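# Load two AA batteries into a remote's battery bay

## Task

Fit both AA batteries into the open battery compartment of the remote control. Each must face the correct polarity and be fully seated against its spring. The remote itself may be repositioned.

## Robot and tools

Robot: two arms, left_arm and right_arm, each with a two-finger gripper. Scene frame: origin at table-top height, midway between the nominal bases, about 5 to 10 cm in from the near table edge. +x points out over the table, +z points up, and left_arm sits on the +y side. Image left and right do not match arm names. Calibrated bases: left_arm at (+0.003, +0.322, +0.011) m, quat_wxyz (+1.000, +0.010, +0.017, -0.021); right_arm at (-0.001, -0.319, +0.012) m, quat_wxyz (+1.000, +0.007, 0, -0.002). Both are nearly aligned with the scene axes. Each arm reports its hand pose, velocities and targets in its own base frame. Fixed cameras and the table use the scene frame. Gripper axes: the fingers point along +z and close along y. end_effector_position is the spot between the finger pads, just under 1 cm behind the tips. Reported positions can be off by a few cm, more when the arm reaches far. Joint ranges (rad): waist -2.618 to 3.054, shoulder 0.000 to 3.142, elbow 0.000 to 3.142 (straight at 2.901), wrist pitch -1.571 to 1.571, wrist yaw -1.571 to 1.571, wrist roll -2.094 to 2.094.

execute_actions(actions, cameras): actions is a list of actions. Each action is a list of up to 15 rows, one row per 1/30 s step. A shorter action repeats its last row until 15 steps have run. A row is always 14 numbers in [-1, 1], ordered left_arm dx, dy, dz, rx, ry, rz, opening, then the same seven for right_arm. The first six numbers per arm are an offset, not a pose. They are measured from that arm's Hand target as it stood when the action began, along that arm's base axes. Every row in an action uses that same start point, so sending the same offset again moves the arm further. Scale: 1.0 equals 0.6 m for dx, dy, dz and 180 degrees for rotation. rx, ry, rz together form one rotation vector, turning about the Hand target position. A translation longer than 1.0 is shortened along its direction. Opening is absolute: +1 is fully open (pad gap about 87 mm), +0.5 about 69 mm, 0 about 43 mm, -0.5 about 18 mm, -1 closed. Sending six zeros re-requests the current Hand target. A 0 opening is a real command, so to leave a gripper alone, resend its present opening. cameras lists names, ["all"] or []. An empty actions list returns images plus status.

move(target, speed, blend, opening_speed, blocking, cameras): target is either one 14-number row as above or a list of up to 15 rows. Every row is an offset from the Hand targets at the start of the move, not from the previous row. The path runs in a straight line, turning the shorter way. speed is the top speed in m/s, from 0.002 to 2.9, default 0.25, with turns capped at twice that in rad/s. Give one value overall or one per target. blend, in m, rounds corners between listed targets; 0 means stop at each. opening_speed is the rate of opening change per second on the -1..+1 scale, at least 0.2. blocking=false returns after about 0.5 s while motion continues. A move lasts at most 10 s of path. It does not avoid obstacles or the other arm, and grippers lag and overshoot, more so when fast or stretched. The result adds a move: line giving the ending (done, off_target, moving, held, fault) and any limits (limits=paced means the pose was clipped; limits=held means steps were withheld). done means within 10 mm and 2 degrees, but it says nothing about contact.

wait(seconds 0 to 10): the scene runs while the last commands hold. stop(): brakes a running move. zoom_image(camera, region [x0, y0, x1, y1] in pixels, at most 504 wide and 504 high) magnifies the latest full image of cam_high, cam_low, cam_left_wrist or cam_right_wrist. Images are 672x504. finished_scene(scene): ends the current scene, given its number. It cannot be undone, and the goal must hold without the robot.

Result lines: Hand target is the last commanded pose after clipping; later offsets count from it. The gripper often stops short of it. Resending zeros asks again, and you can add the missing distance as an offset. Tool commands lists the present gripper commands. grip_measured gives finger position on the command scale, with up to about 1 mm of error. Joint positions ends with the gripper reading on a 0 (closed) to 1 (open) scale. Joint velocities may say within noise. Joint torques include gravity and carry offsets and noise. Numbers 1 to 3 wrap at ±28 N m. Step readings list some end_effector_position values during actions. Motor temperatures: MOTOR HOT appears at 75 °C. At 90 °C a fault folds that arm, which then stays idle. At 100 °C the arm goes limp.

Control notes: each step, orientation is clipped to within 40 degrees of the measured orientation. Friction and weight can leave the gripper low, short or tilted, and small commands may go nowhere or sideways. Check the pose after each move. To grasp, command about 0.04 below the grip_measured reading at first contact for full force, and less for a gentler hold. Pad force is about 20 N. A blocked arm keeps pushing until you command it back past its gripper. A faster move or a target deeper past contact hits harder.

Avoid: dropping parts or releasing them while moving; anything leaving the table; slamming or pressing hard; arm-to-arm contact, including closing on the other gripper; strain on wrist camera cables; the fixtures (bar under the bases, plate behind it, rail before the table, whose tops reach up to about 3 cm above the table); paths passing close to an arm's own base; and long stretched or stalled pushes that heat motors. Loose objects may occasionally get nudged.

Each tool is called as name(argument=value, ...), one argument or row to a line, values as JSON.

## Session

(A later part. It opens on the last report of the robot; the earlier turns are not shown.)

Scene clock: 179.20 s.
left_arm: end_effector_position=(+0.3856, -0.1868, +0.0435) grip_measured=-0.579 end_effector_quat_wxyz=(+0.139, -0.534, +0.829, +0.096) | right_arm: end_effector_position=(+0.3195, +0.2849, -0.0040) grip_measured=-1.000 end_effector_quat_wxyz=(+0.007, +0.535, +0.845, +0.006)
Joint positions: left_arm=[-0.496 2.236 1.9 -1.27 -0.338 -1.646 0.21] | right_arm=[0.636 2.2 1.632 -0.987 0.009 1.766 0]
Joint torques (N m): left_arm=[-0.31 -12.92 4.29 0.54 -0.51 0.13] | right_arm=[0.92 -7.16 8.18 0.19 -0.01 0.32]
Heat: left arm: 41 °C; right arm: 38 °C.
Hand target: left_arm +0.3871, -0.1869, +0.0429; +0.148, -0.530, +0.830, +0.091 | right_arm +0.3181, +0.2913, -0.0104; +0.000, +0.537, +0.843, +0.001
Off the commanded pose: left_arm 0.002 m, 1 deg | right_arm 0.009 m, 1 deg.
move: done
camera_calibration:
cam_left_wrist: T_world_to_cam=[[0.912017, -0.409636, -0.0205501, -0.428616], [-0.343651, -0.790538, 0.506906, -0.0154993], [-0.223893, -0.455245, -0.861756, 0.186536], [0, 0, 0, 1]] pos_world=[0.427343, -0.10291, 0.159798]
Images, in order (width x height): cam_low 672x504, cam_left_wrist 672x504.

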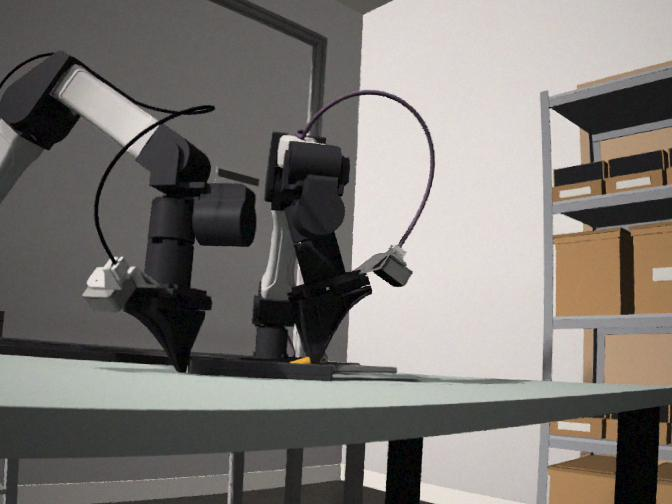

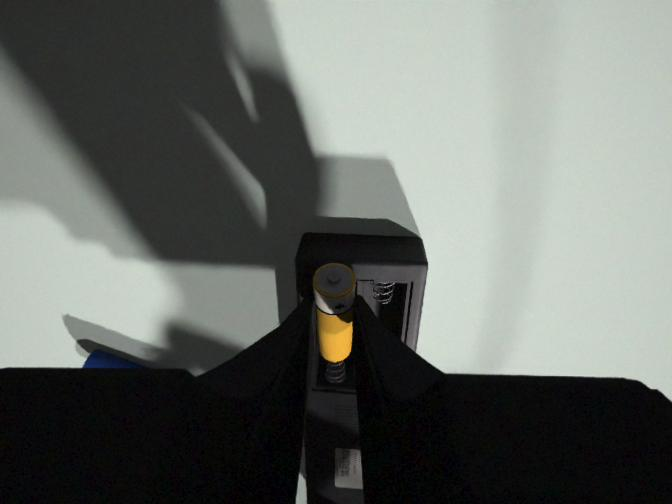

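move(
  target=[-0.0125,-0.0275,-0.003,0,0,0,-0.64,0,0,0,0,0,0,-1],
  speed=0.06,
  cameras=["cam_left_wrist","cam_low"],
)

zoom_image(
  camera="cam_low",
  region=[160, 260, 360, 400],
)

zoom_image(
  camera="cam_left_wrist",
  region=[240, 180, 450, 440],
)

Scene clock: 180.50 s.
left_arm: end_effector_position=(+0.3826, -0.1992, +0.0437) grip_measured=-0.579 end_effector_quat_wxyz=(+0.149, -0.527, +0.832, +0.092) | right_arm: end_effector_position=(+0.3171, +0.2831, -0.0041) grip_measured=-1.000 end_effector_quat_wxyz=(+0.005, +0.535, +0.845, +0.000)
Joint positions: left_arm=[-0.53 2.236 1.9 -1.262 -0.351 -1.664 0.21] | right_arm=[0.636 2.2 1.632 -0.998 0.009 1.766 0]
Joint torques (N m): left_arm=[-1.01 -11.73 5.65 0.27 -0.32 -0.11] | right_arm=[0.94 -7.28 8.17 0.23 -0.03 0.32]
Heat: left arm: 42 °C; right arm: 38 °C.
Hand target: left_arm +0.3797, -0.2033, +0.0411; +0.148, -0.530, +0.830, +0.091 | right_arm +0.3181, +0.2914, -0.0104; +0.000, +0.537, +0.843, +0.001
Off the commanded pose: left_arm 0.006 m, 0 deg | right_arm 0.010 m, 1 deg.
move: done
camera_calibration:
cam_left_wrist: T_world_to_cam=[[0.904777, -0.42585, -0.00554959, -0.432092], [-0.367218, -0.786672, 0.496285, -0.01608], [-0.215709, -0.446989, -0.868142, 0.179262], [0, 0, 0, 1]] pos_world=[0.42371, -0.116528, 0.161207]
Images, in order (width x height): cam_low 672x504, cam_left_wrist 672x504.

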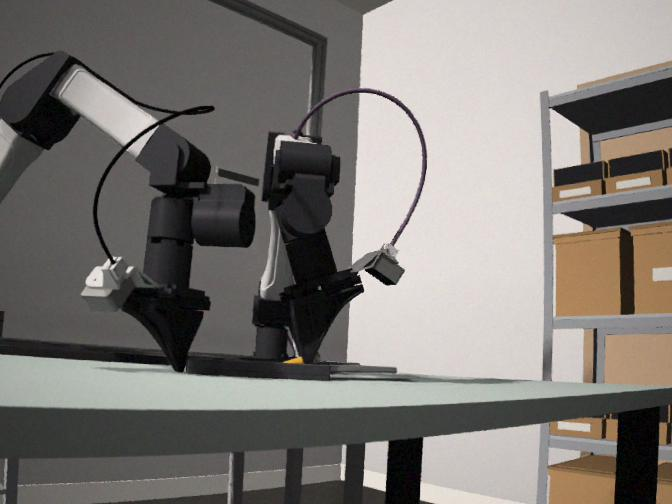

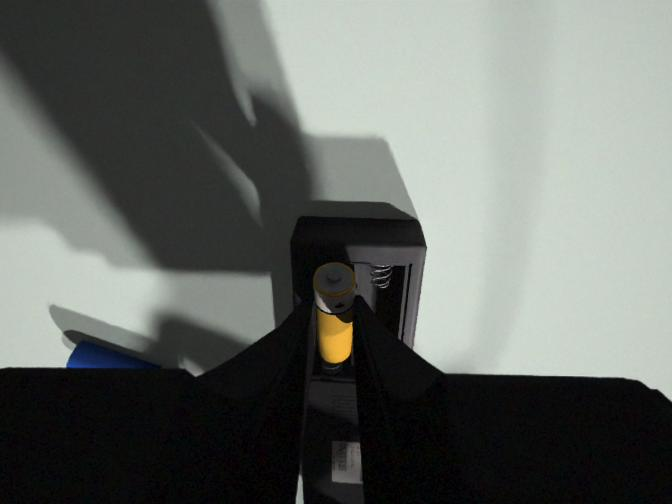

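Scaled by 2.520 from the camera's 672x504 image, which has a finer 960x720 frame.

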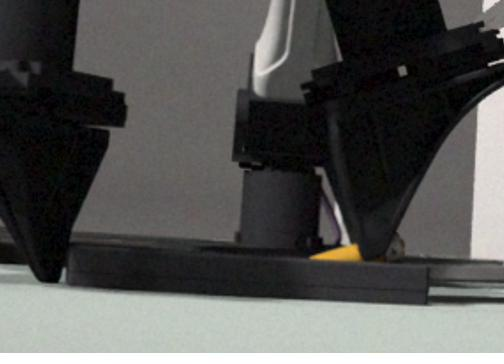

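Scaled by 1.938 from the camera's 672x504 image, which has a finer 960x720 frame.

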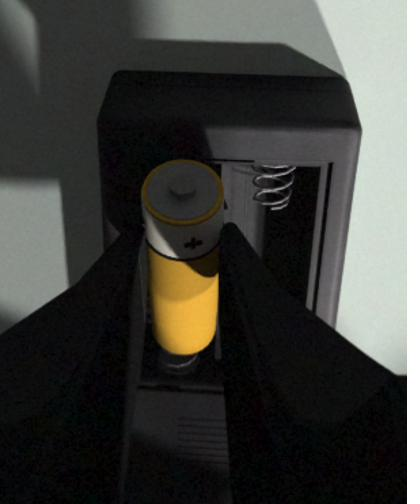

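move(
  target=[-0.006,-0.0135,-0.002,0,0,0,-0.64,0.0,0.0,0,0,0,0,-1],
  speed=0.06,
  cameras=["cam_left_wrist","cam_low"],
)

zoom_image(
  camera="cam_low",
  region=[160, 260, 360, 400],
)

zoom_image(
  camera="cam_left_wrist",
  region=[240, 180, 450, 440],
)

Scene clock: 181.73 s.
left_arm: end_effector_position=(+0.3817, -0.2032, +0.0441) grip_measured=-0.579 end_effector_quat_wxyz=(+0.157, -0.528, +0.829, +0.093) | right_arm: end_effector_position=(+0.3146, +0.2813, -0.0042) grip_measured=-1.000 end_effector_quat_wxyz=(+0.003, +0.535, +0.845, -0.005)
Joint positions: left_arm=[-0.545 2.236 1.9 -1.262 -0.366 -1.685 0.21] | right_arm=[0.636 2.2 1.632 -1.011 0.009 1.766 0]
Joint torques (N m): left_arm=[-1.33 -10.92 6.32 0.21 -0.14 -0.11] | right_arm=[0.9 -7.06 7.94 0.34 -0.04 0.3]
Heat: left arm: 42 °C; right arm: 38 °C.
Hand target: left_arm +0.3761, -0.2114, +0.0399; +0.148, -0.530, +0.830, +0.091 | right_arm +0.3180, +0.2913, -0.0104; +0.000, +0.537, +0.843, +0.000
Off the commanded pose: left_arm 0.011 m, 1 deg | right_arm 0.012 m, 1 deg.
move: off_target (left_arm, right_arm)
camera_calibration:
cam_left_wrist: T_world_to_cam=[[0.906648, -0.421875, 0.00339067, -0.433234], [-0.370673, -0.79272, 0.483939, -0.0190269], [-0.201474, -0.440019, -0.875095, 0.173858], [0, 0, 0, 1]] pos_world=[0.420766, -0.121352, 0.162819]
Images, in order (width x height): cam_low 672x504, cam_left_wrist 672x504.

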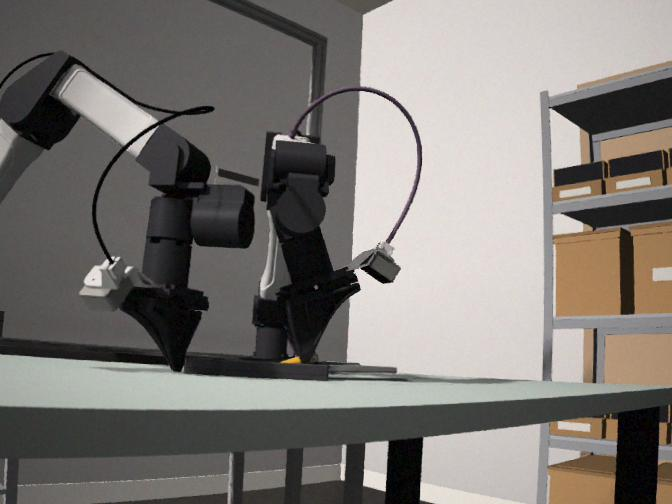

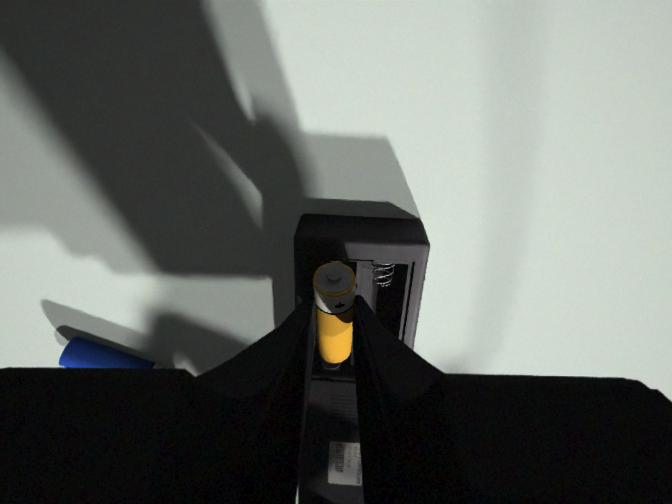

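Scaled by 2.520 from the camera's 672x504 image, which has a finer 960x720 frame.

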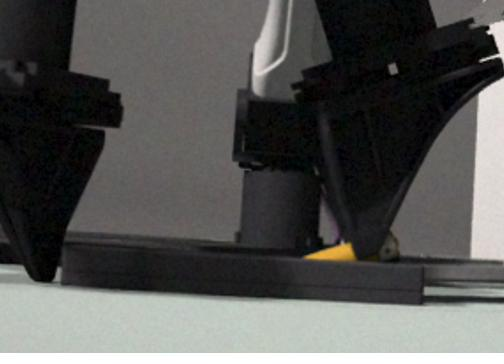

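Scaled by 1.938 from the camera's 672x504 image, which has a finer 960x720 frame.

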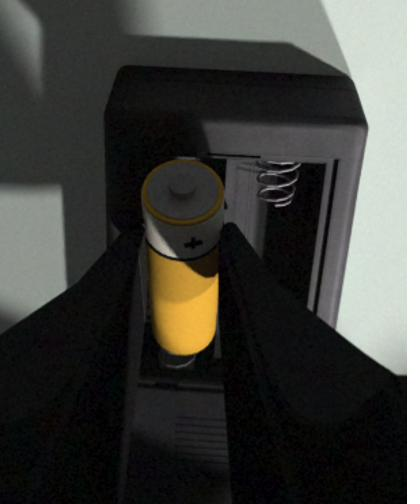

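move(
  target=[-0.006,-0.0135,-0.002,0,0,0,-0.64,0.007,0.016,0,0,0,0,-1],
  speed=0.06,
  cameras=["cam_left_wrist","cam_low"],
)

zoom_image(
  camera="cam_low",
  region=[160, 260, 360, 400],
)

zoom_image(
  camera="cam_left_wrist",
  region=[240, 180, 450, 440],
)

Scene clock: 183.37 s.
left_arm: end_effector_position=(+0.3820, -0.2028, +0.0441) grip_measured=-0.579 end_effector_quat_wxyz=(+0.159, -0.529, +0.828, +0.093) | right_arm: end_effector_position=(+0.3138, +0.2807, -0.0040) grip_measured=-1.000 end_effector_quat_wxyz=(+0.002, +0.535, +0.845, -0.008)
Joint positions: left_arm=[-0.545 2.236 1.9 -1.262 -0.369 -1.687 0.21] | right_arm=[0.636 2.201 1.634 -1.018 0.009 1.766 0]
Joint torques (N m): left_arm=[-0.03 -11.64 6.68 0.22 -0.34 0.06] | right_arm=[0.02 -9.68 5.9 0.23 0.07 0.16]
Heat: left arm: 42 °C; right arm: 38 °C.
Hand target: left_arm +0.3817, -0.2033, +0.0441; +0.157, -0.529, +0.829, +0.092 (not the last commanded pose) | right_arm +0.3146, +0.2813, -0.0040; +0.002, +0.535, +0.845, -0.006 (not the last commanded pose)
Off the commanded pose: left_arm 0.020 m, 1 deg | right_arm 0.023 m, 1 deg.
move: held (left_arm, right_arm; a check stopped the path); limits=held
pose unreachable (left arm): on one or more control steps of this call, first in action 0 (counted from 0), this arm could not follow its commanded pose, so it was not sent that pose on those steps. It may still have moved: this result reports where it is.
cause: moving toward the commanded pose would bring a part of the arm too close to another arm (this arm's wrist (the part past joint 4) and the right arm's wrist (the part past joint 4), along the way the arms are being sent, or toward where that arm still pushes).
pose unreachable (right arm): on one or more control steps of this call, first in action 0 (counted from 0), this arm could not follow its commanded pose, so it was not sent that pose on those steps. It may still have moved: this result reports where it is.
cause: moving toward the commanded pose would bring a part of the arm too close to another arm (this arm's wrist (the part past joint 4) and the left arm's wrist (the part past joint 4), along the way the arms are being sent, or toward where that arm still pushes).
camera_calibration:
cam_left_wrist: T_world_to_cam=[[0.907342, -0.420368, 0.00466017, -0.433413], [-0.37059, -0.794566, 0.480966, -0.018962], [-0.19848, -0.438127, -0.876727, 0.173466], [0, 0, 0, 1]] pos_world=[0.420657, -0.121259, 0.163223]
Images, in order (width x height): cam_low 672x504, cam_left_wrist 672x504.

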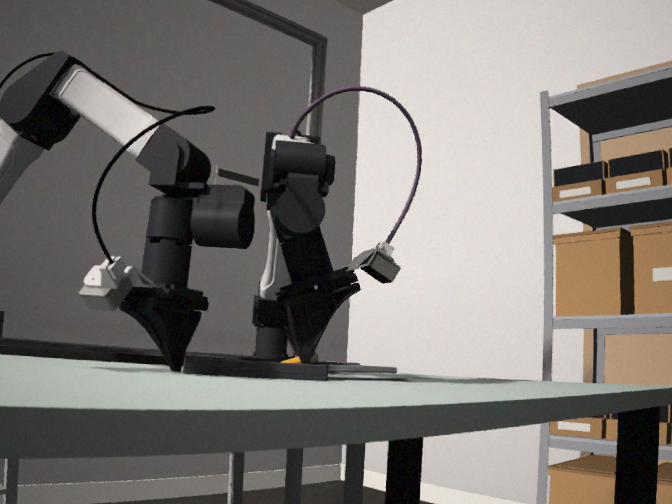

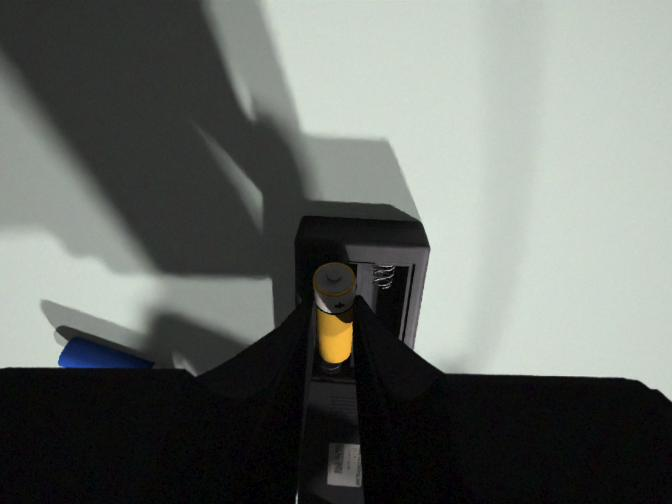

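Scaled by 2.520 from the camera's 672x504 image, which has a finer 960x720 frame.

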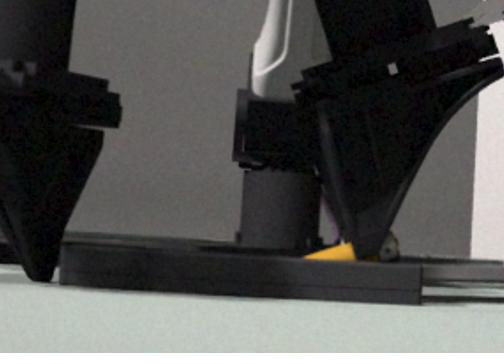

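Scaled by 1.938 from the camera's 672x504 image, which has a finer 960x720 frame.

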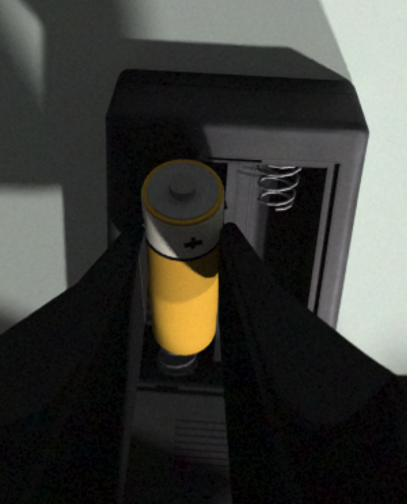

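move(
  target=[-0.007,-0.0155,-0.003,-0.0657,0.0293,0,-0.64,0.00,0.00,0,0,0,0,-1],
  speed=0.06,
  cameras=["cam_left_wrist","cam_low"],
)

zoom_image(
  camera="cam_low",
  region=[160, 260, 360, 400],
)

zoom_image(
  camera="cam_left_wrist",
  region=[240, 180, 450, 440],
)

Scene clock: 186.33 s.
left_arm: end_effector_position=(+0.3820, -0.2044, +0.0419) grip_measured=-0.579 end_effector_quat_wxyz=(+0.079, -0.541, +0.836, +0.049) | right_arm: end_effector_position=(+0.3130, +0.2801, -0.0041) grip_measured=-1.000 end_effector_quat_wxyz=(+0.001, +0.535, +0.845, -0.010)
Joint positions: left_arm=[-0.472 2.228 1.884 -1.231 -0.186 -1.621 0.21] | right_arm=[0.636 2.201 1.634 -1.022 0.009 1.766 0]
Joint torques (N m): left_arm=[-0.27 -13.11 4.14 0.54 0.26 0.17] | right_arm=[0.02 -9.76 5.89 0.23 0.1 0.12]
Heat: left arm: 43 °C; right arm: 37 °C.
Hand target: left_arm +0.3774, -0.2126, +0.0422; +0.064, -0.538, +0.840, +0.031 | right_arm +0.3147, +0.2813, -0.0040; +0.002, +0.535, +0.845, -0.006
Off the commanded pose: left_arm 0.009 m, 3 deg | right_arm 0.002 m, 0 deg.
move: off_target (left_arm)
camera_calibration:
cam_left_wrist: T_world_to_cam=[[0.91222, -0.409672, -0.00495062, -0.433295], [-0.314352, -0.707618, 0.632818, -0.0292407], [-0.262751, -0.575713, -0.774285, 0.162905], [0, 0, 0, 1]] pos_world=[0.428872, -0.104414, 0.142494]
Images, in order (width x height): cam_low 672x504, cam_left_wrist 672x504.

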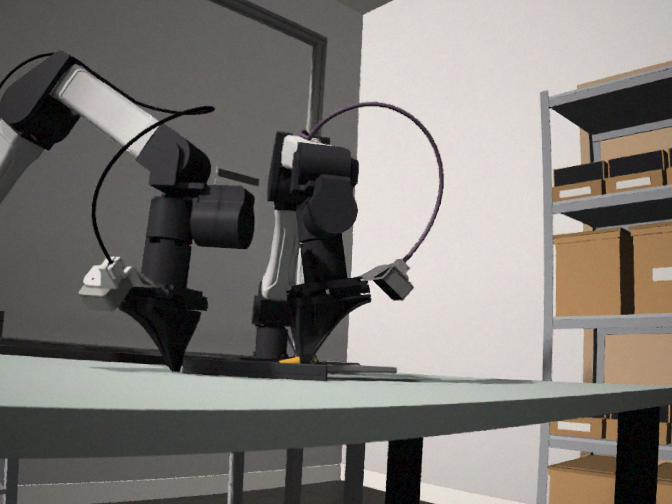

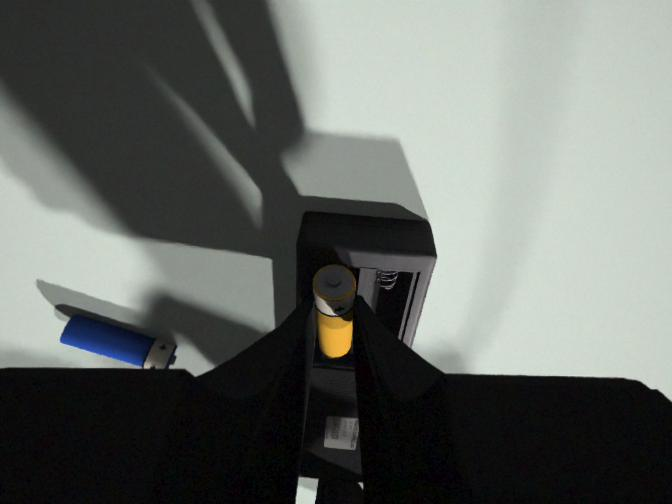

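Scaled by 2.520 from the camera's 672x504 image, which has a finer 960x720 frame.

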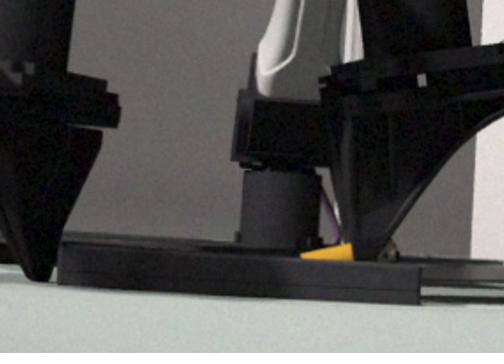

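Scaled by 1.938 from the camera's 672x504 image, which has a finer 960x720 frame.

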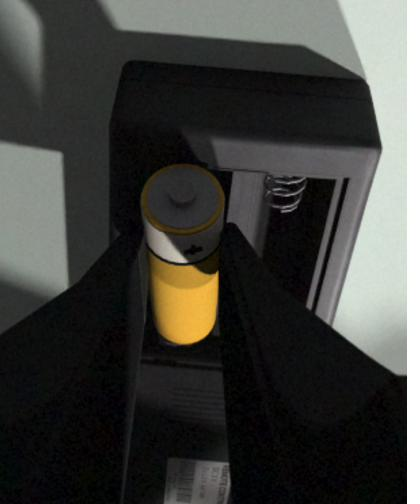

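move(
  target=[
    [-0.006,-0.0135,0.0,-0.015,0.0067,0,-0.64,0.006,0.016,0,0,0,0,-1],
    [-0.008,-0.0165,-0.02,-0.045,0.02,0,-0.64,0.006,0.016,0,0,0,0,-1],
  ],
  speed=0.05,
  cameras=["cam_left_wrist","cam_low"],
)

zoom_image(
  camera="cam_low",
  region=[160, 260, 360, 400],
)

zoom_image(
  camera="cam_left_wrist",
  region=[240, 180, 450, 440],
)

Scene clock: 189.10 s.
left_arm: end_effector_position=(+0.3801, -0.2095, +0.0407) grip_measured=-0.579 end_effector_quat_wxyz=(+0.023, -0.546, +0.837, +0.002) | right_arm: end_effector_position=(+0.3110, +0.2777, +0.0006) grip_measured=-1.000 end_effector_quat_wxyz=(-0.001, +0.535, +0.845, -0.019)
Joint positions: left_arm=[-0.424 2.207 1.832 -1.174 -0.04 -1.58 0.21] | right_arm=[0.636 2.201 1.655 -1.061 0.012 1.766 0]
Joint torques (N m): left_arm=[-1.03 -10.73 3.17 0.77 0.48 0.09] | right_arm=[1.11 -7.28 8.62 0.41 0.06 0.29]
Heat: left arm: 42 °C; right arm: 37 °C.
Hand target: left_arm +0.3727, -0.2226, +0.0303; -0.001, -0.539, +0.842, -0.012 | right_arm +0.3182, +0.2908, -0.0041; +0.002, +0.535, +0.845, -0.006
Off the commanded pose: left_arm 0.018 m, 3 deg | right_arm 0.016 m, 2 deg.
move: off_target (left_arm, right_arm)
camera_calibration:
cam_left_wrist: T_world_to_cam=[[0.914884, -0.403537, 0.0120183, -0.434077], [-0.280046, -0.612905, 0.738865, -0.0302007], [-0.290793, -0.679342, -0.673746, 0.143392], [0, 0, 0, 1]] pos_world=[0.430371, -0.0962639, 0.124141]
Images, in order (width x height): cam_low 672x504, cam_left_wrist 672x504.

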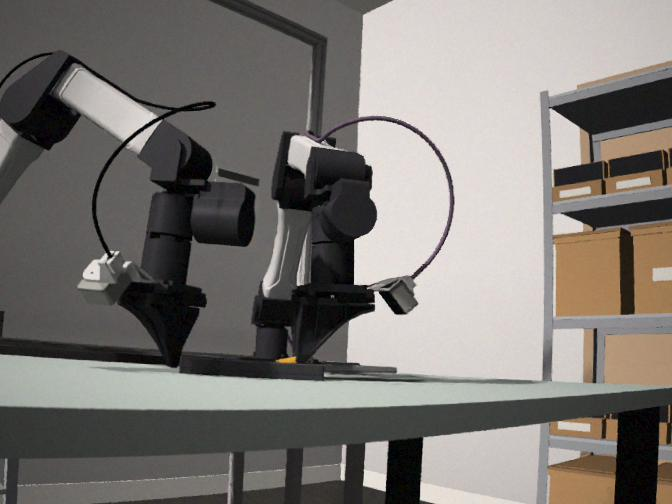

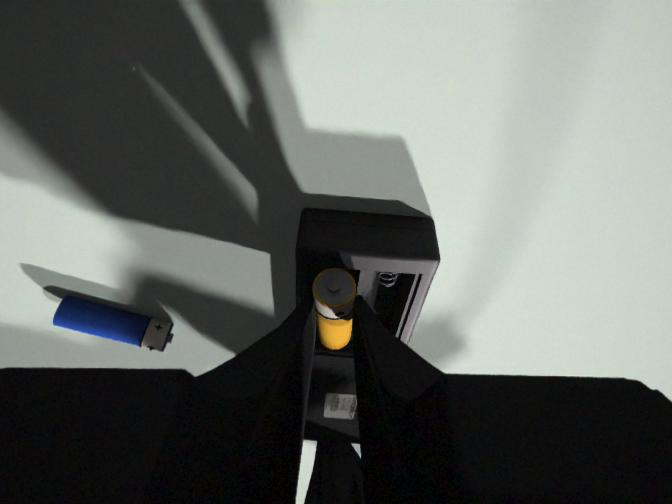

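Scaled by 2.520 from the camera's 672x504 image, which has a finer 960x720 frame.

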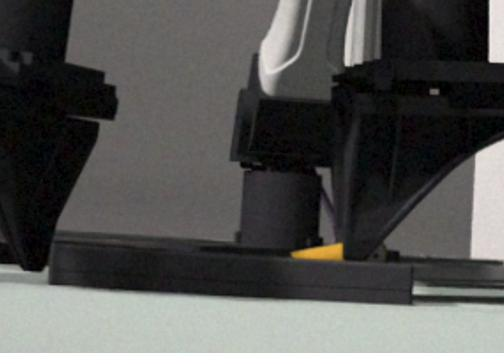

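Scaled by 1.938 from the camera's 672x504 image, which has a finer 960x720 frame.

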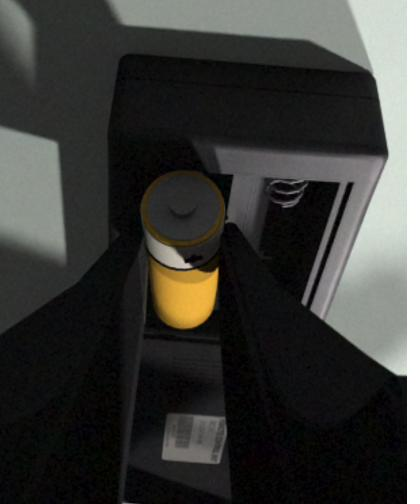

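move(
  target=[
    [0,0,0.007,0,0,0,-0.5,0,0,0,0,0,0,-1],
  ],
  speed=0.05,
  opening_speed=0.3,
  cameras=["cam_left_wrist","cam_low"],
)

zoom_image(
  camera="cam_low",
  region=[160, 260, 360, 400],
)

zoom_image(
  camera="cam_left_wrist",
  region=[240, 180, 450, 440],
)

Scene clock: 191.00 s.
left_arm: end_effector_position=(+0.3779, -0.2201, +0.0409) grip_measured=-0.500 end_effector_quat_wxyz=(+0.006, -0.543, +0.839, -0.016) | right_arm: end_effector_position=(+0.3130, +0.2795, +0.0018) grip_measured=-1.000 end_effector_quat_wxyz=(+0.001, +0.535, +0.845, -0.015)
Joint positions: left_arm=[-0.43 2.207 1.825 -1.155 0.006 -1.579 0.25] | right_arm=[0.637 2.201 1.66 -1.056 0.013 1.766 0]
Joint torques (N m): left_arm=[-0.5 -10.99 4.71 0.45 -0.07 0.1] | right_arm=[1.06 -7.08 8.38 0.37 0.05 0.32]
Heat: left arm: 42 °C; right arm: 37 °C.
Hand target: left_arm +0.3727, -0.2226, +0.0345; -0.001, -0.540, +0.842, -0.012 | right_arm +0.3182, +0.2908, -0.0041; +0.002, +0.535, +0.845, -0.006
Off the commanded pose: left_arm 0.009 m, 1 deg | right_arm 0.014 m, 1 deg.
move: off_target (right_arm)
camera_calibration:
cam_left_wrist: T_world_to_cam=[[0.9119, -0.409741, 0.0234739, -0.437063], [-0.278324, -0.575364, 0.769085, -0.0311617], [-0.30162, -0.707862, -0.638715, 0.13202], [0, 0, 0, 1]] pos_world=[0.429704, -0.10356, 0.118549]
Images, in order (width x height): cam_low 672x504, cam_left_wrist 672x504.

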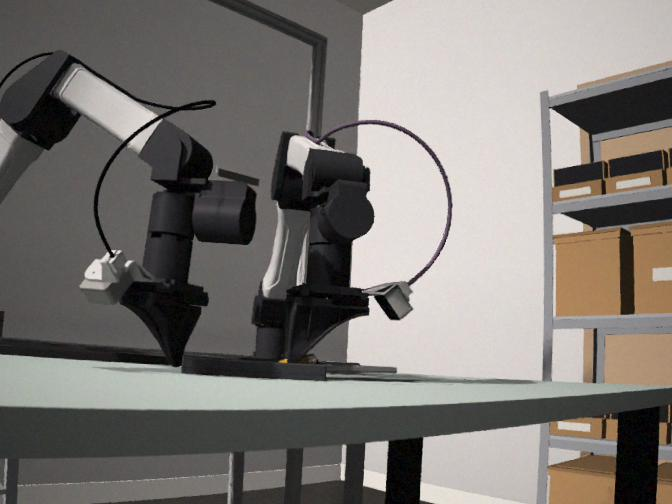

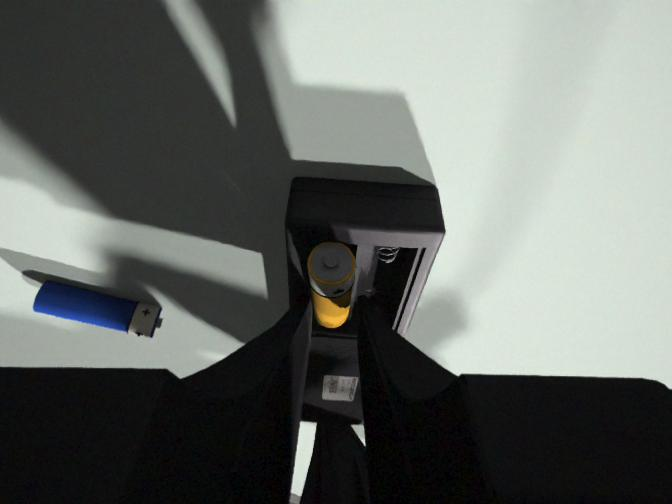

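Scaled by 2.520 from the camera's 672x504 image, which has a finer 960x720 frame.

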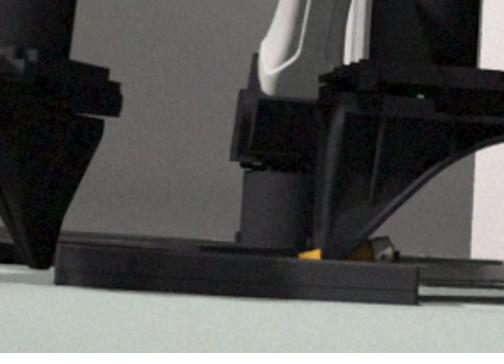

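Scaled by 1.938 from the camera's 672x504 image, which has a finer 960x720 frame.

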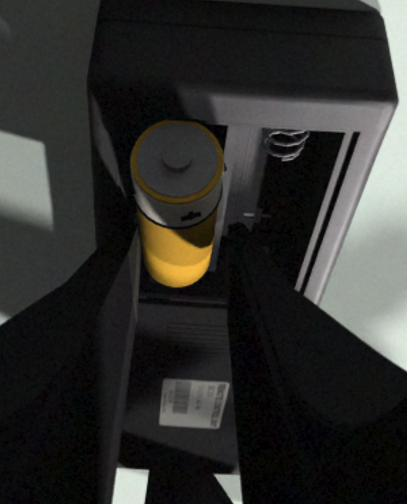

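move(
  target=[
    [0.0,0,0.0,0,0,0,-0.3,0,0,0,0,0,0,-1],
    [0.0,0.0,0.065,0,0,0,-0.3,0,0,0,0,0,0,-1],
    [0.022,0.0345,0.065,0,0,0,-0.3,0,0,0,0,0,0,-1],
  ],
  speed=0.06,
  opening_speed=0.4,
  cameras=["cam_left_wrist","cam_low"],
)

zoom_image(
  camera="cam_low",
  region=[160, 260, 360, 400],
)

zoom_image(
  camera="cam_left_wrist",
  region=[240, 180, 450, 440],
)

Scene clock: 195.50 s.
left_arm: end_effector_position=(+0.3839, -0.2010, +0.0675) grip_measured=-0.300 end_effector_quat_wxyz=(+0.000, -0.543, +0.839, -0.009) | right_arm: end_effector_position=(+0.3145, +0.2806, +0.0018) grip_measured=-1.000 end_effector_quat_wxyz=(+0.003, +0.535, +0.845, -0.011)
Joint positions: left_arm=[-0.382 2.207 1.931 -1.279 0.01 -1.531 0.35] | right_arm=[0.637 2.201 1.66 -1.049 0.013 1.766 0]
Joint torques (N m): left_arm=[-0.02 -11.06 9.76 0.11 -0.1 0.17] | right_arm=[1.05 -7.06 8.38 0.32 0.02 0.28]
Heat: left arm: 43 °C; right arm: 38 °C.
Hand target: left_arm +0.3858, -0.2019, +0.0735; -0.001, -0.540, +0.842, -0.012 | right_arm +0.3183, +0.2908, -0.0041; +0.002, +0.535, +0.845, -0.006
Off the commanded pose: left_arm 0.006 m, 1 deg | right_arm 0.012 m, 1 deg.
move: off_target (right_arm)
camera_calibration:
cam_left_wrist: T_world_to_cam=[[0.912109, -0.409906, 0.00595841, -0.434291], [-0.265047, -0.57856, 0.771374, -0.0447775], [-0.312743, -0.705156, -0.636354, 0.169119], [0, 0, 0, 1]] pos_world=[0.437143, -0.0846694, 0.144748]
Images, in order (width x height): cam_low 672x504, cam_left_wrist 672x504.

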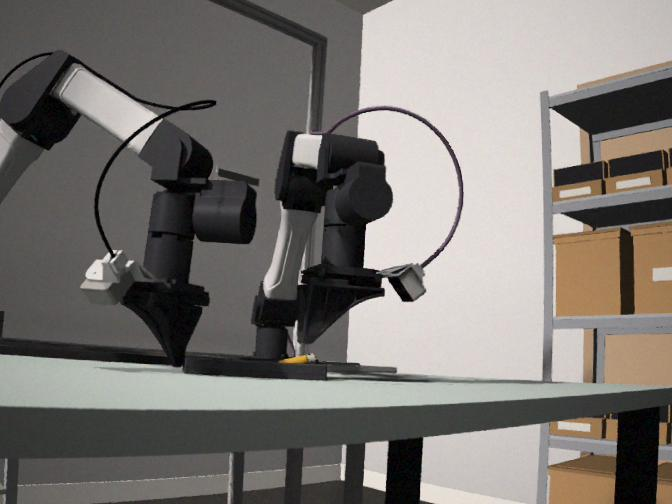

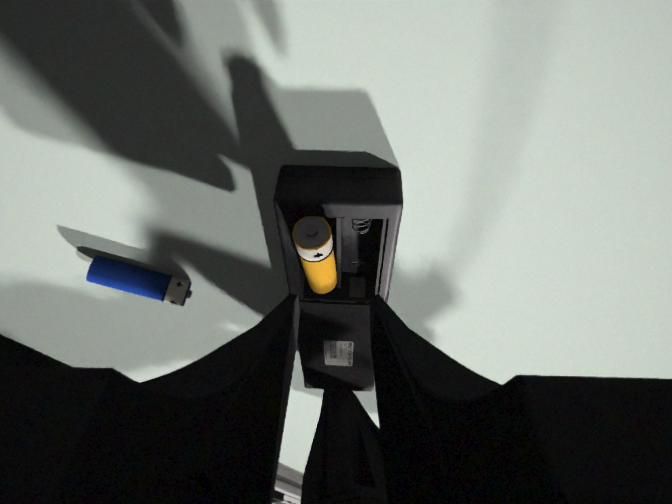

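Scaled by 2.520 from the camera's 672x504 image, which has a finer 960x720 frame.

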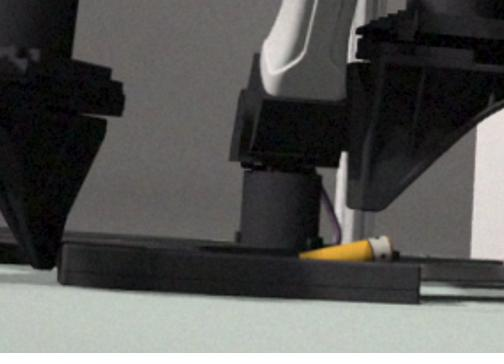

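Scaled by 1.938 from the camera's 672x504 image, which has a finer 960x720 frame.

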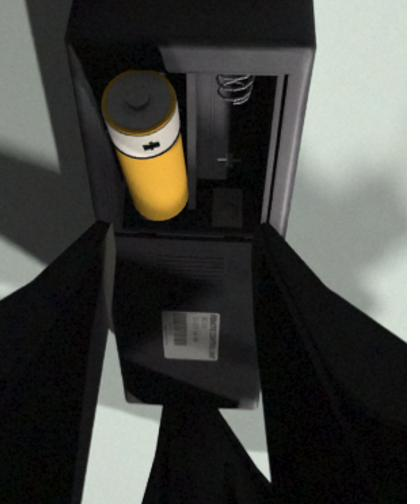

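move(
  target=[
    [-0.0075,0.016,0.0,0,0,0,-0.3,0,0,0,0,0,0,-1],
    [-0.0075,0.016,-0.048,0,0,0,-0.3,0,0,0,0,0,0,-1],
  ],
  speed=0.06,
  cameras=["cam_left_wrist","cam_low"],
)

zoom_image(
  camera="cam_low",
  region=[160, 260, 360, 400],
)

zoom_image(
  camera="cam_left_wrist",
  region=[240, 180, 450, 440],
)

Scene clock: 198.07 s.
left_arm: end_effector_position=(+0.3816, -0.1941, +0.0411) grip_measured=-0.300 end_effector_quat_wxyz=(-0.002, -0.541, +0.841, -0.006) | right_arm: end_effector_position=(+0.3145, +0.2806, +0.0018) grip_measured=-1.000 end_effector_quat_wxyz=(+0.003, +0.535, +0.845, -0.011)
Joint positions: left_arm=[-0.369 2.207 1.826 -1.183 0.01 -1.513 0.35] | right_arm=[0.637 2.201 1.66 -1.049 0.013 1.766 0]
Joint torques (N m): left_arm=[0.49 -13.29 5.23 0.4 -0.09 0.19] | right_arm=[1.05 -7.12 8.31 0.34 0 0.32]
Heat: left arm: 43 °C; right arm: 38 °C.
Hand target: left_arm +0.3814, -0.1923, +0.0447; -0.001, -0.540, +0.842, -0.012 | right_arm +0.3183, +0.2908, -0.0041; +0.002, +0.535, +0.845, -0.006
Off the commanded pose: left_arm 0.004 m, 1 deg | right_arm 0.012 m, 1 deg.
move: off_target (right_arm)
camera_calibration:
cam_left_wrist: T_world_to_cam=[[0.909913, -0.41479, -0.00262022, -0.428856], [-0.262018, -0.579656, 0.771587, -0.0223824], [-0.321565, -0.70139, -0.636119, 0.160509], [0, 0, 0, 1]] pos_world=[0.435972, -0.0782797, 0.118249]
Images, in order (width x height): cam_low 672x504, cam_left_wrist 672x504.

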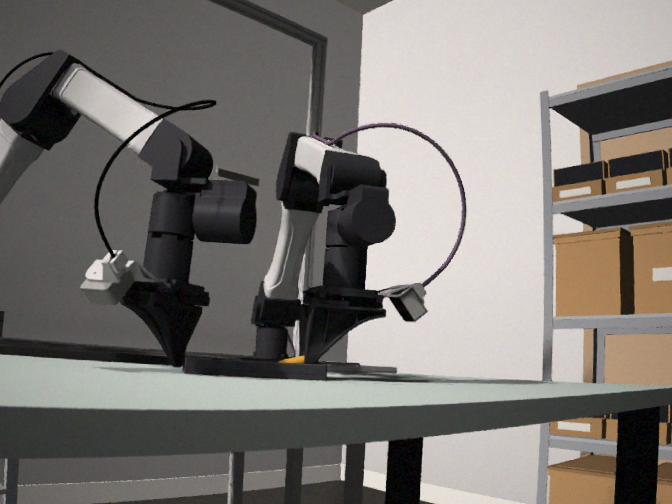

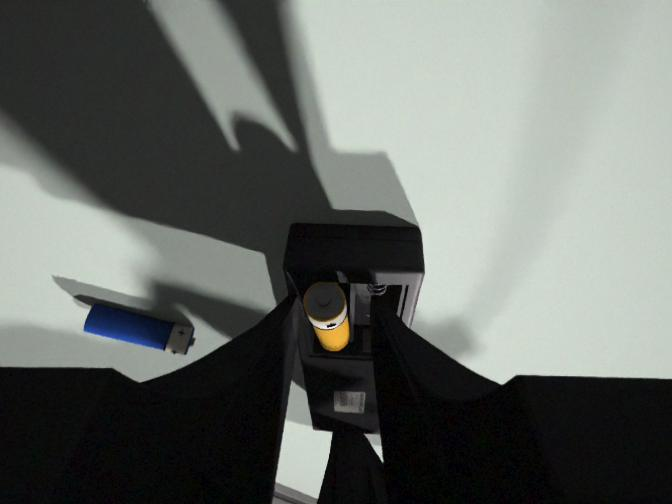

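Scaled by 2.520 from the camera's 672x504 image, which has a finer 960x720 frame.

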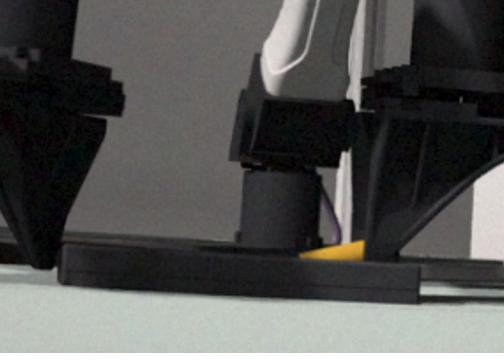

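Scaled by 1.938 from the camera's 672x504 image, which has a finer 960x720 frame.

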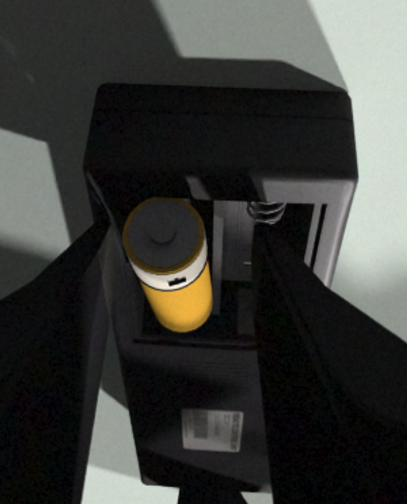

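move(
  target=[
    [-0.0,0.0,0.022,0,0,0,-0.3,0,0,0,0,0,0,-1],
  ],
  speed=0.06,
)

Scene clock: 199.30 s.
left_arm: end_effector_position=(+0.3780, -0.1927, +0.0411) grip_measured=-0.300 end_effector_quat_wxyz=(-0.007, -0.541, +0.841, +0.001) | right_arm: end_effector_position=(+0.3145, +0.2806, +0.0018) grip_measured=-1.000 end_effector_quat_wxyz=(+0.003, +0.535, +0.845, -0.011)
Joint positions: left_arm=[-0.369 2.207 1.826 -1.198 0.01 -1.513 0.35] | right_arm=[0.637 2.201 1.66 -1.049 0.013 1.766 0]
Joint torques (N m): left_arm=[0.47 -14.01 8.95 0.04 -0.09 0.17] | right_arm=[1.01 -7.15 8.47 0.31 0.07 0.25]
Heat: left arm: 43 °C; right arm: 38 °C.
Hand target: left_arm +0.3814, -0.1923, +0.0579; -0.001, -0.540, +0.842, -0.012 | right_arm +0.3183, +0.2908, -0.0041; +0.002, +0.535, +0.845, -0.006
Off the commanded pose: left_arm 0.017 m, 2 deg | right_arm 0.012 m, 1 deg.
move: off_target (left_arm, right_arm)

move(
  target=[
    [-0.0,0.0,0.03,0,0,0,-0.3,0,0,0,0,0,0,-1],
    [0,0.0,-0.007,0,0,0,-0.3,0,0,0,0,0,0,-1],
  ],
  speed=0.06,
)

Scene clock: 206.17 s.
left_arm: end_effector_position=(+0.3812, -0.1939, +0.0480) grip_measured=-0.300 end_effector_quat_wxyz=(-0.004, -0.541, +0.841, -0.004) | right_arm: end_effector_position=(+0.3145, +0.2806, +0.0018) grip_measured=-1.000 end_effector_quat_wxyz=(+0.003, +0.535, +0.845, -0.011)
Joint positions: left_arm=[-0.369 2.207 1.853 -1.215 0.01 -1.513 0.35] | right_arm=[0.637 2.201 1.66 -1.049 0.013 1.766 0]
Joint torques (N m): left_arm=[0.4 -13.7 5.34 0.37 -0.08 0.15] | right_arm=[1.07 -7.31 8.31 0.32 0.05 0.28]
Motor temperatures (°C): left_arm=[20 45 27 21 20 21 23] | right_arm=[19 29 38 28 22 22 20]
Heat: left arm: 45 °C; right arm: 38 °C.
Hand target: left_arm +0.3814, -0.1923, +0.0537; -0.001, -0.540, +0.842, -0.012 | right_arm +0.3183, +0.2908, -0.0041; +0.002, +0.535, +0.845, -0.006
Off the commanded pose: left_arm 0.006 m, 1 deg | right_arm 0.012 m, 1 deg.
move: off_target (right_arm)

Good, 0.048. Close.

move(
  target=[0,0,0,0,0,0,-0.68,0,0,0,0,0,0,-1],
  opening_speed=0.3,
  cameras=["cam_left_wrist","cam_low"],
)

zoom_image(
  camera="cam_low",
  region=[160, 260, 360, 400],
)

zoom_image(
  camera="cam_left_wrist",
  region=[240, 180, 450, 440],
)

Scene clock: 208.10 s.
left_arm: end_effector_position=(+0.3808, -0.1958, +0.0493) grip_measured=-0.679 end_effector_quat_wxyz=(-0.007, -0.541, +0.841, -0.008) | right_arm: end_effector_position=(+0.3146, +0.2807, +0.0018) grip_measured=-1.000 end_effector_quat_wxyz=(+0.003, +0.535, +0.845, -0.011)
Joint positions: left_arm=[-0.369 2.206 1.853 -1.215 0.021 -1.512 0.161] | right_arm=[0.637 2.201 1.66 -1.048 0.013 1.766 0]
Joint torques (N m): left_arm=[0.44 -13.53 5.38 0.39 -0.19 0.16] | right_arm=[1.16 -7.16 8.36 0.32 0.01 0.3]
Heat: left arm: 45 °C; right arm: 38 °C.
Hand target: left_arm +0.3814, -0.1923, +0.0536; -0.001, -0.540, +0.842, -0.012 | right_arm +0.3182, +0.2908, -0.0041; +0.002, +0.535, +0.845, -0.006
Off the commanded pose: left_arm 0.006 m, 1 deg | right_arm 0.012 m, 1 deg.
move: off_target (right_arm)
camera_calibration:
cam_left_wrist: T_world_to_cam=[[0.909563, -0.415545, -0.00423965, -0.428864], [-0.257739, -0.572096, 0.778638, -0.0304898], [-0.325984, -0.707127, -0.62746, 0.164322], [0, 0, 0, 1]] pos_world=[0.435787, -0.0794589, 0.125028]
Images, in order (width x height): cam_low 672x504, cam_left_wrist 672x504.

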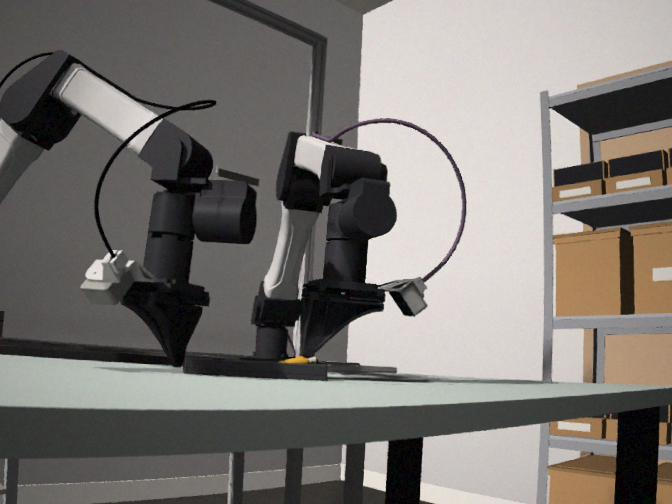

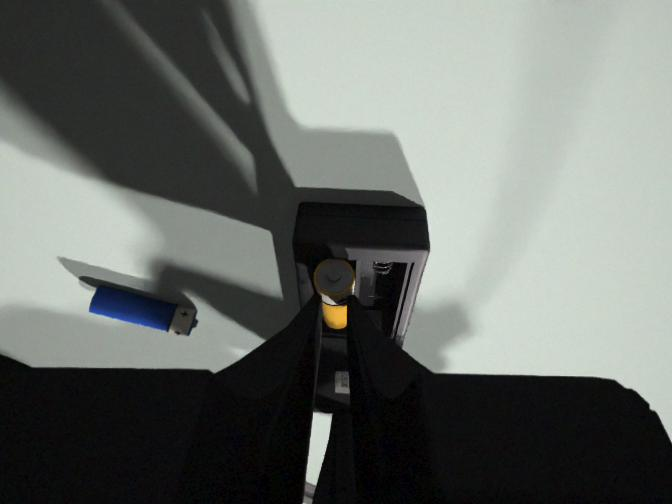

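Scaled by 2.520 from the camera's 672x504 image, which has a finer 960x720 frame.

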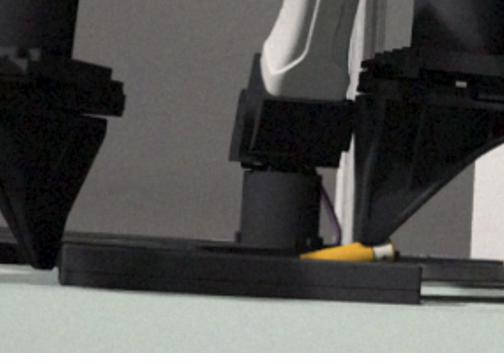

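Scaled by 1.938 from the camera's 672x504 image, which has a finer 960x720 frame.

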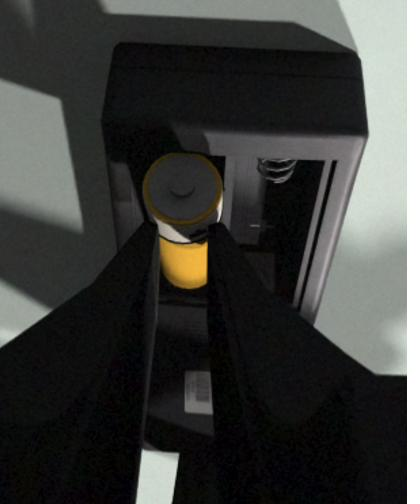

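move(
  target=[
    [-0.009,-0.02,-0.004,0,0,0,-0.75,0,0,0,0,0,0,-1],
    [-0.009,-0.02,-0.02,0,0,0,-0.75,0,0,0,0,0,0,-1],
  ],
  speed=0.05,
  cameras=["cam_left_wrist","cam_low"],
)

zoom_image(
  camera="cam_low",
  region=[160, 260, 360, 400],
)

zoom_image(
  camera="cam_left_wrist",
  region=[240, 180, 450, 440],
)

Scene clock: 210.80 s.
left_arm: end_effector_position=(+0.3763, -0.2066, +0.0461) grip_measured=-0.750 end_effector_quat_wxyz=(-0.009, -0.534, +0.845, -0.016) | right_arm: end_effector_position=(+0.3146, +0.2807, +0.0018) grip_measured=-1.000 end_effector_quat_wxyz=(+0.003, +0.535, +0.845, -0.011)
Joint positions: left_arm=[-0.392 2.199 1.828 -1.185 0.033 -1.519 0.125] | right_arm=[0.637 2.201 1.66 -1.048 0.013 1.766 0]
Joint torques (N m): left_arm=[-0.16 -12.29 3.81 0.57 -0.37 -0.07] | right_arm=[1.01 -7.2 8.34 0.29 0.02 0.29]
Heat: left arm: 45 °C; right arm: 38 °C.
Hand target: left_arm +0.3759, -0.2043, +0.0417; -0.001, -0.540, +0.842, -0.012 | right_arm +0.3182, +0.2908, -0.0041; +0.002, +0.535, +0.845, -0.006
Off the commanded pose: left_arm 0.005 m, 1 deg | right_arm 0.012 m, 1 deg.
move: off_target (right_arm)
camera_calibration:
cam_left_wrist: T_world_to_cam=[[0.902708, -0.430198, 0.006944, -0.430224], [-0.271092, -0.556166, 0.785614, -0.0272781], [-0.334107, -0.711062, -0.618678, 0.155144], [0, 0, 0, 1]] pos_world=[0.432807, -0.0899356, 0.120402]
Images, in order (width x height): cam_low 672x504, cam_left_wrist 672x504.

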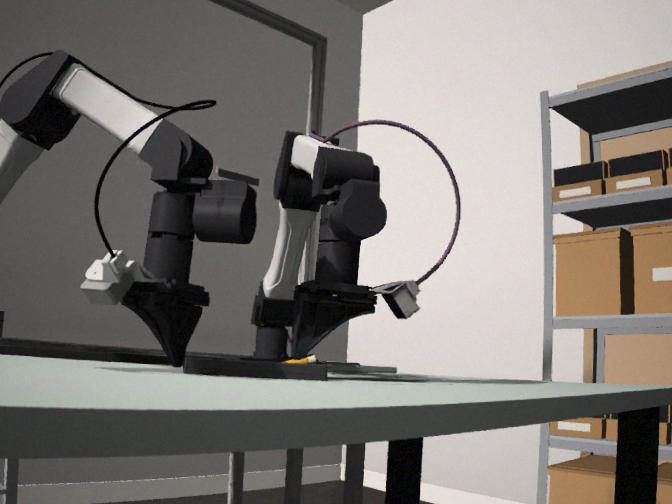

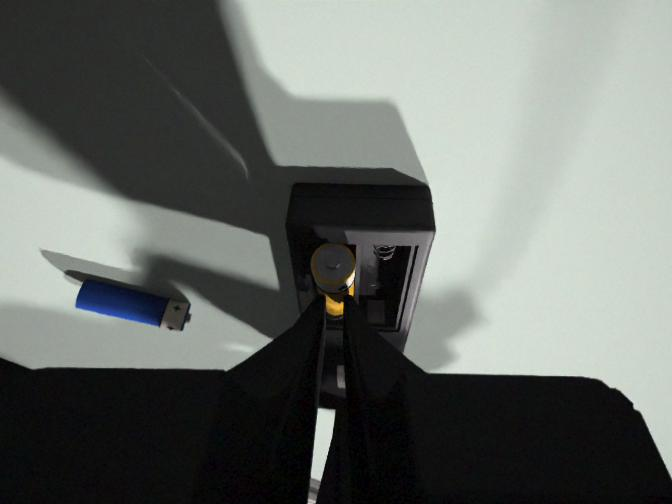

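Scaled by 2.520 from the camera's 672x504 image, which has a finer 960x720 frame.

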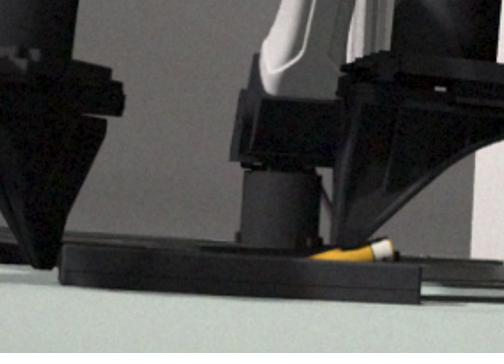

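Scaled by 1.938 from the camera's 672x504 image, which has a finer 960x720 frame.

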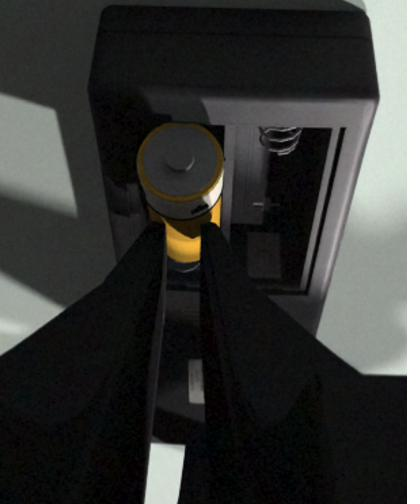

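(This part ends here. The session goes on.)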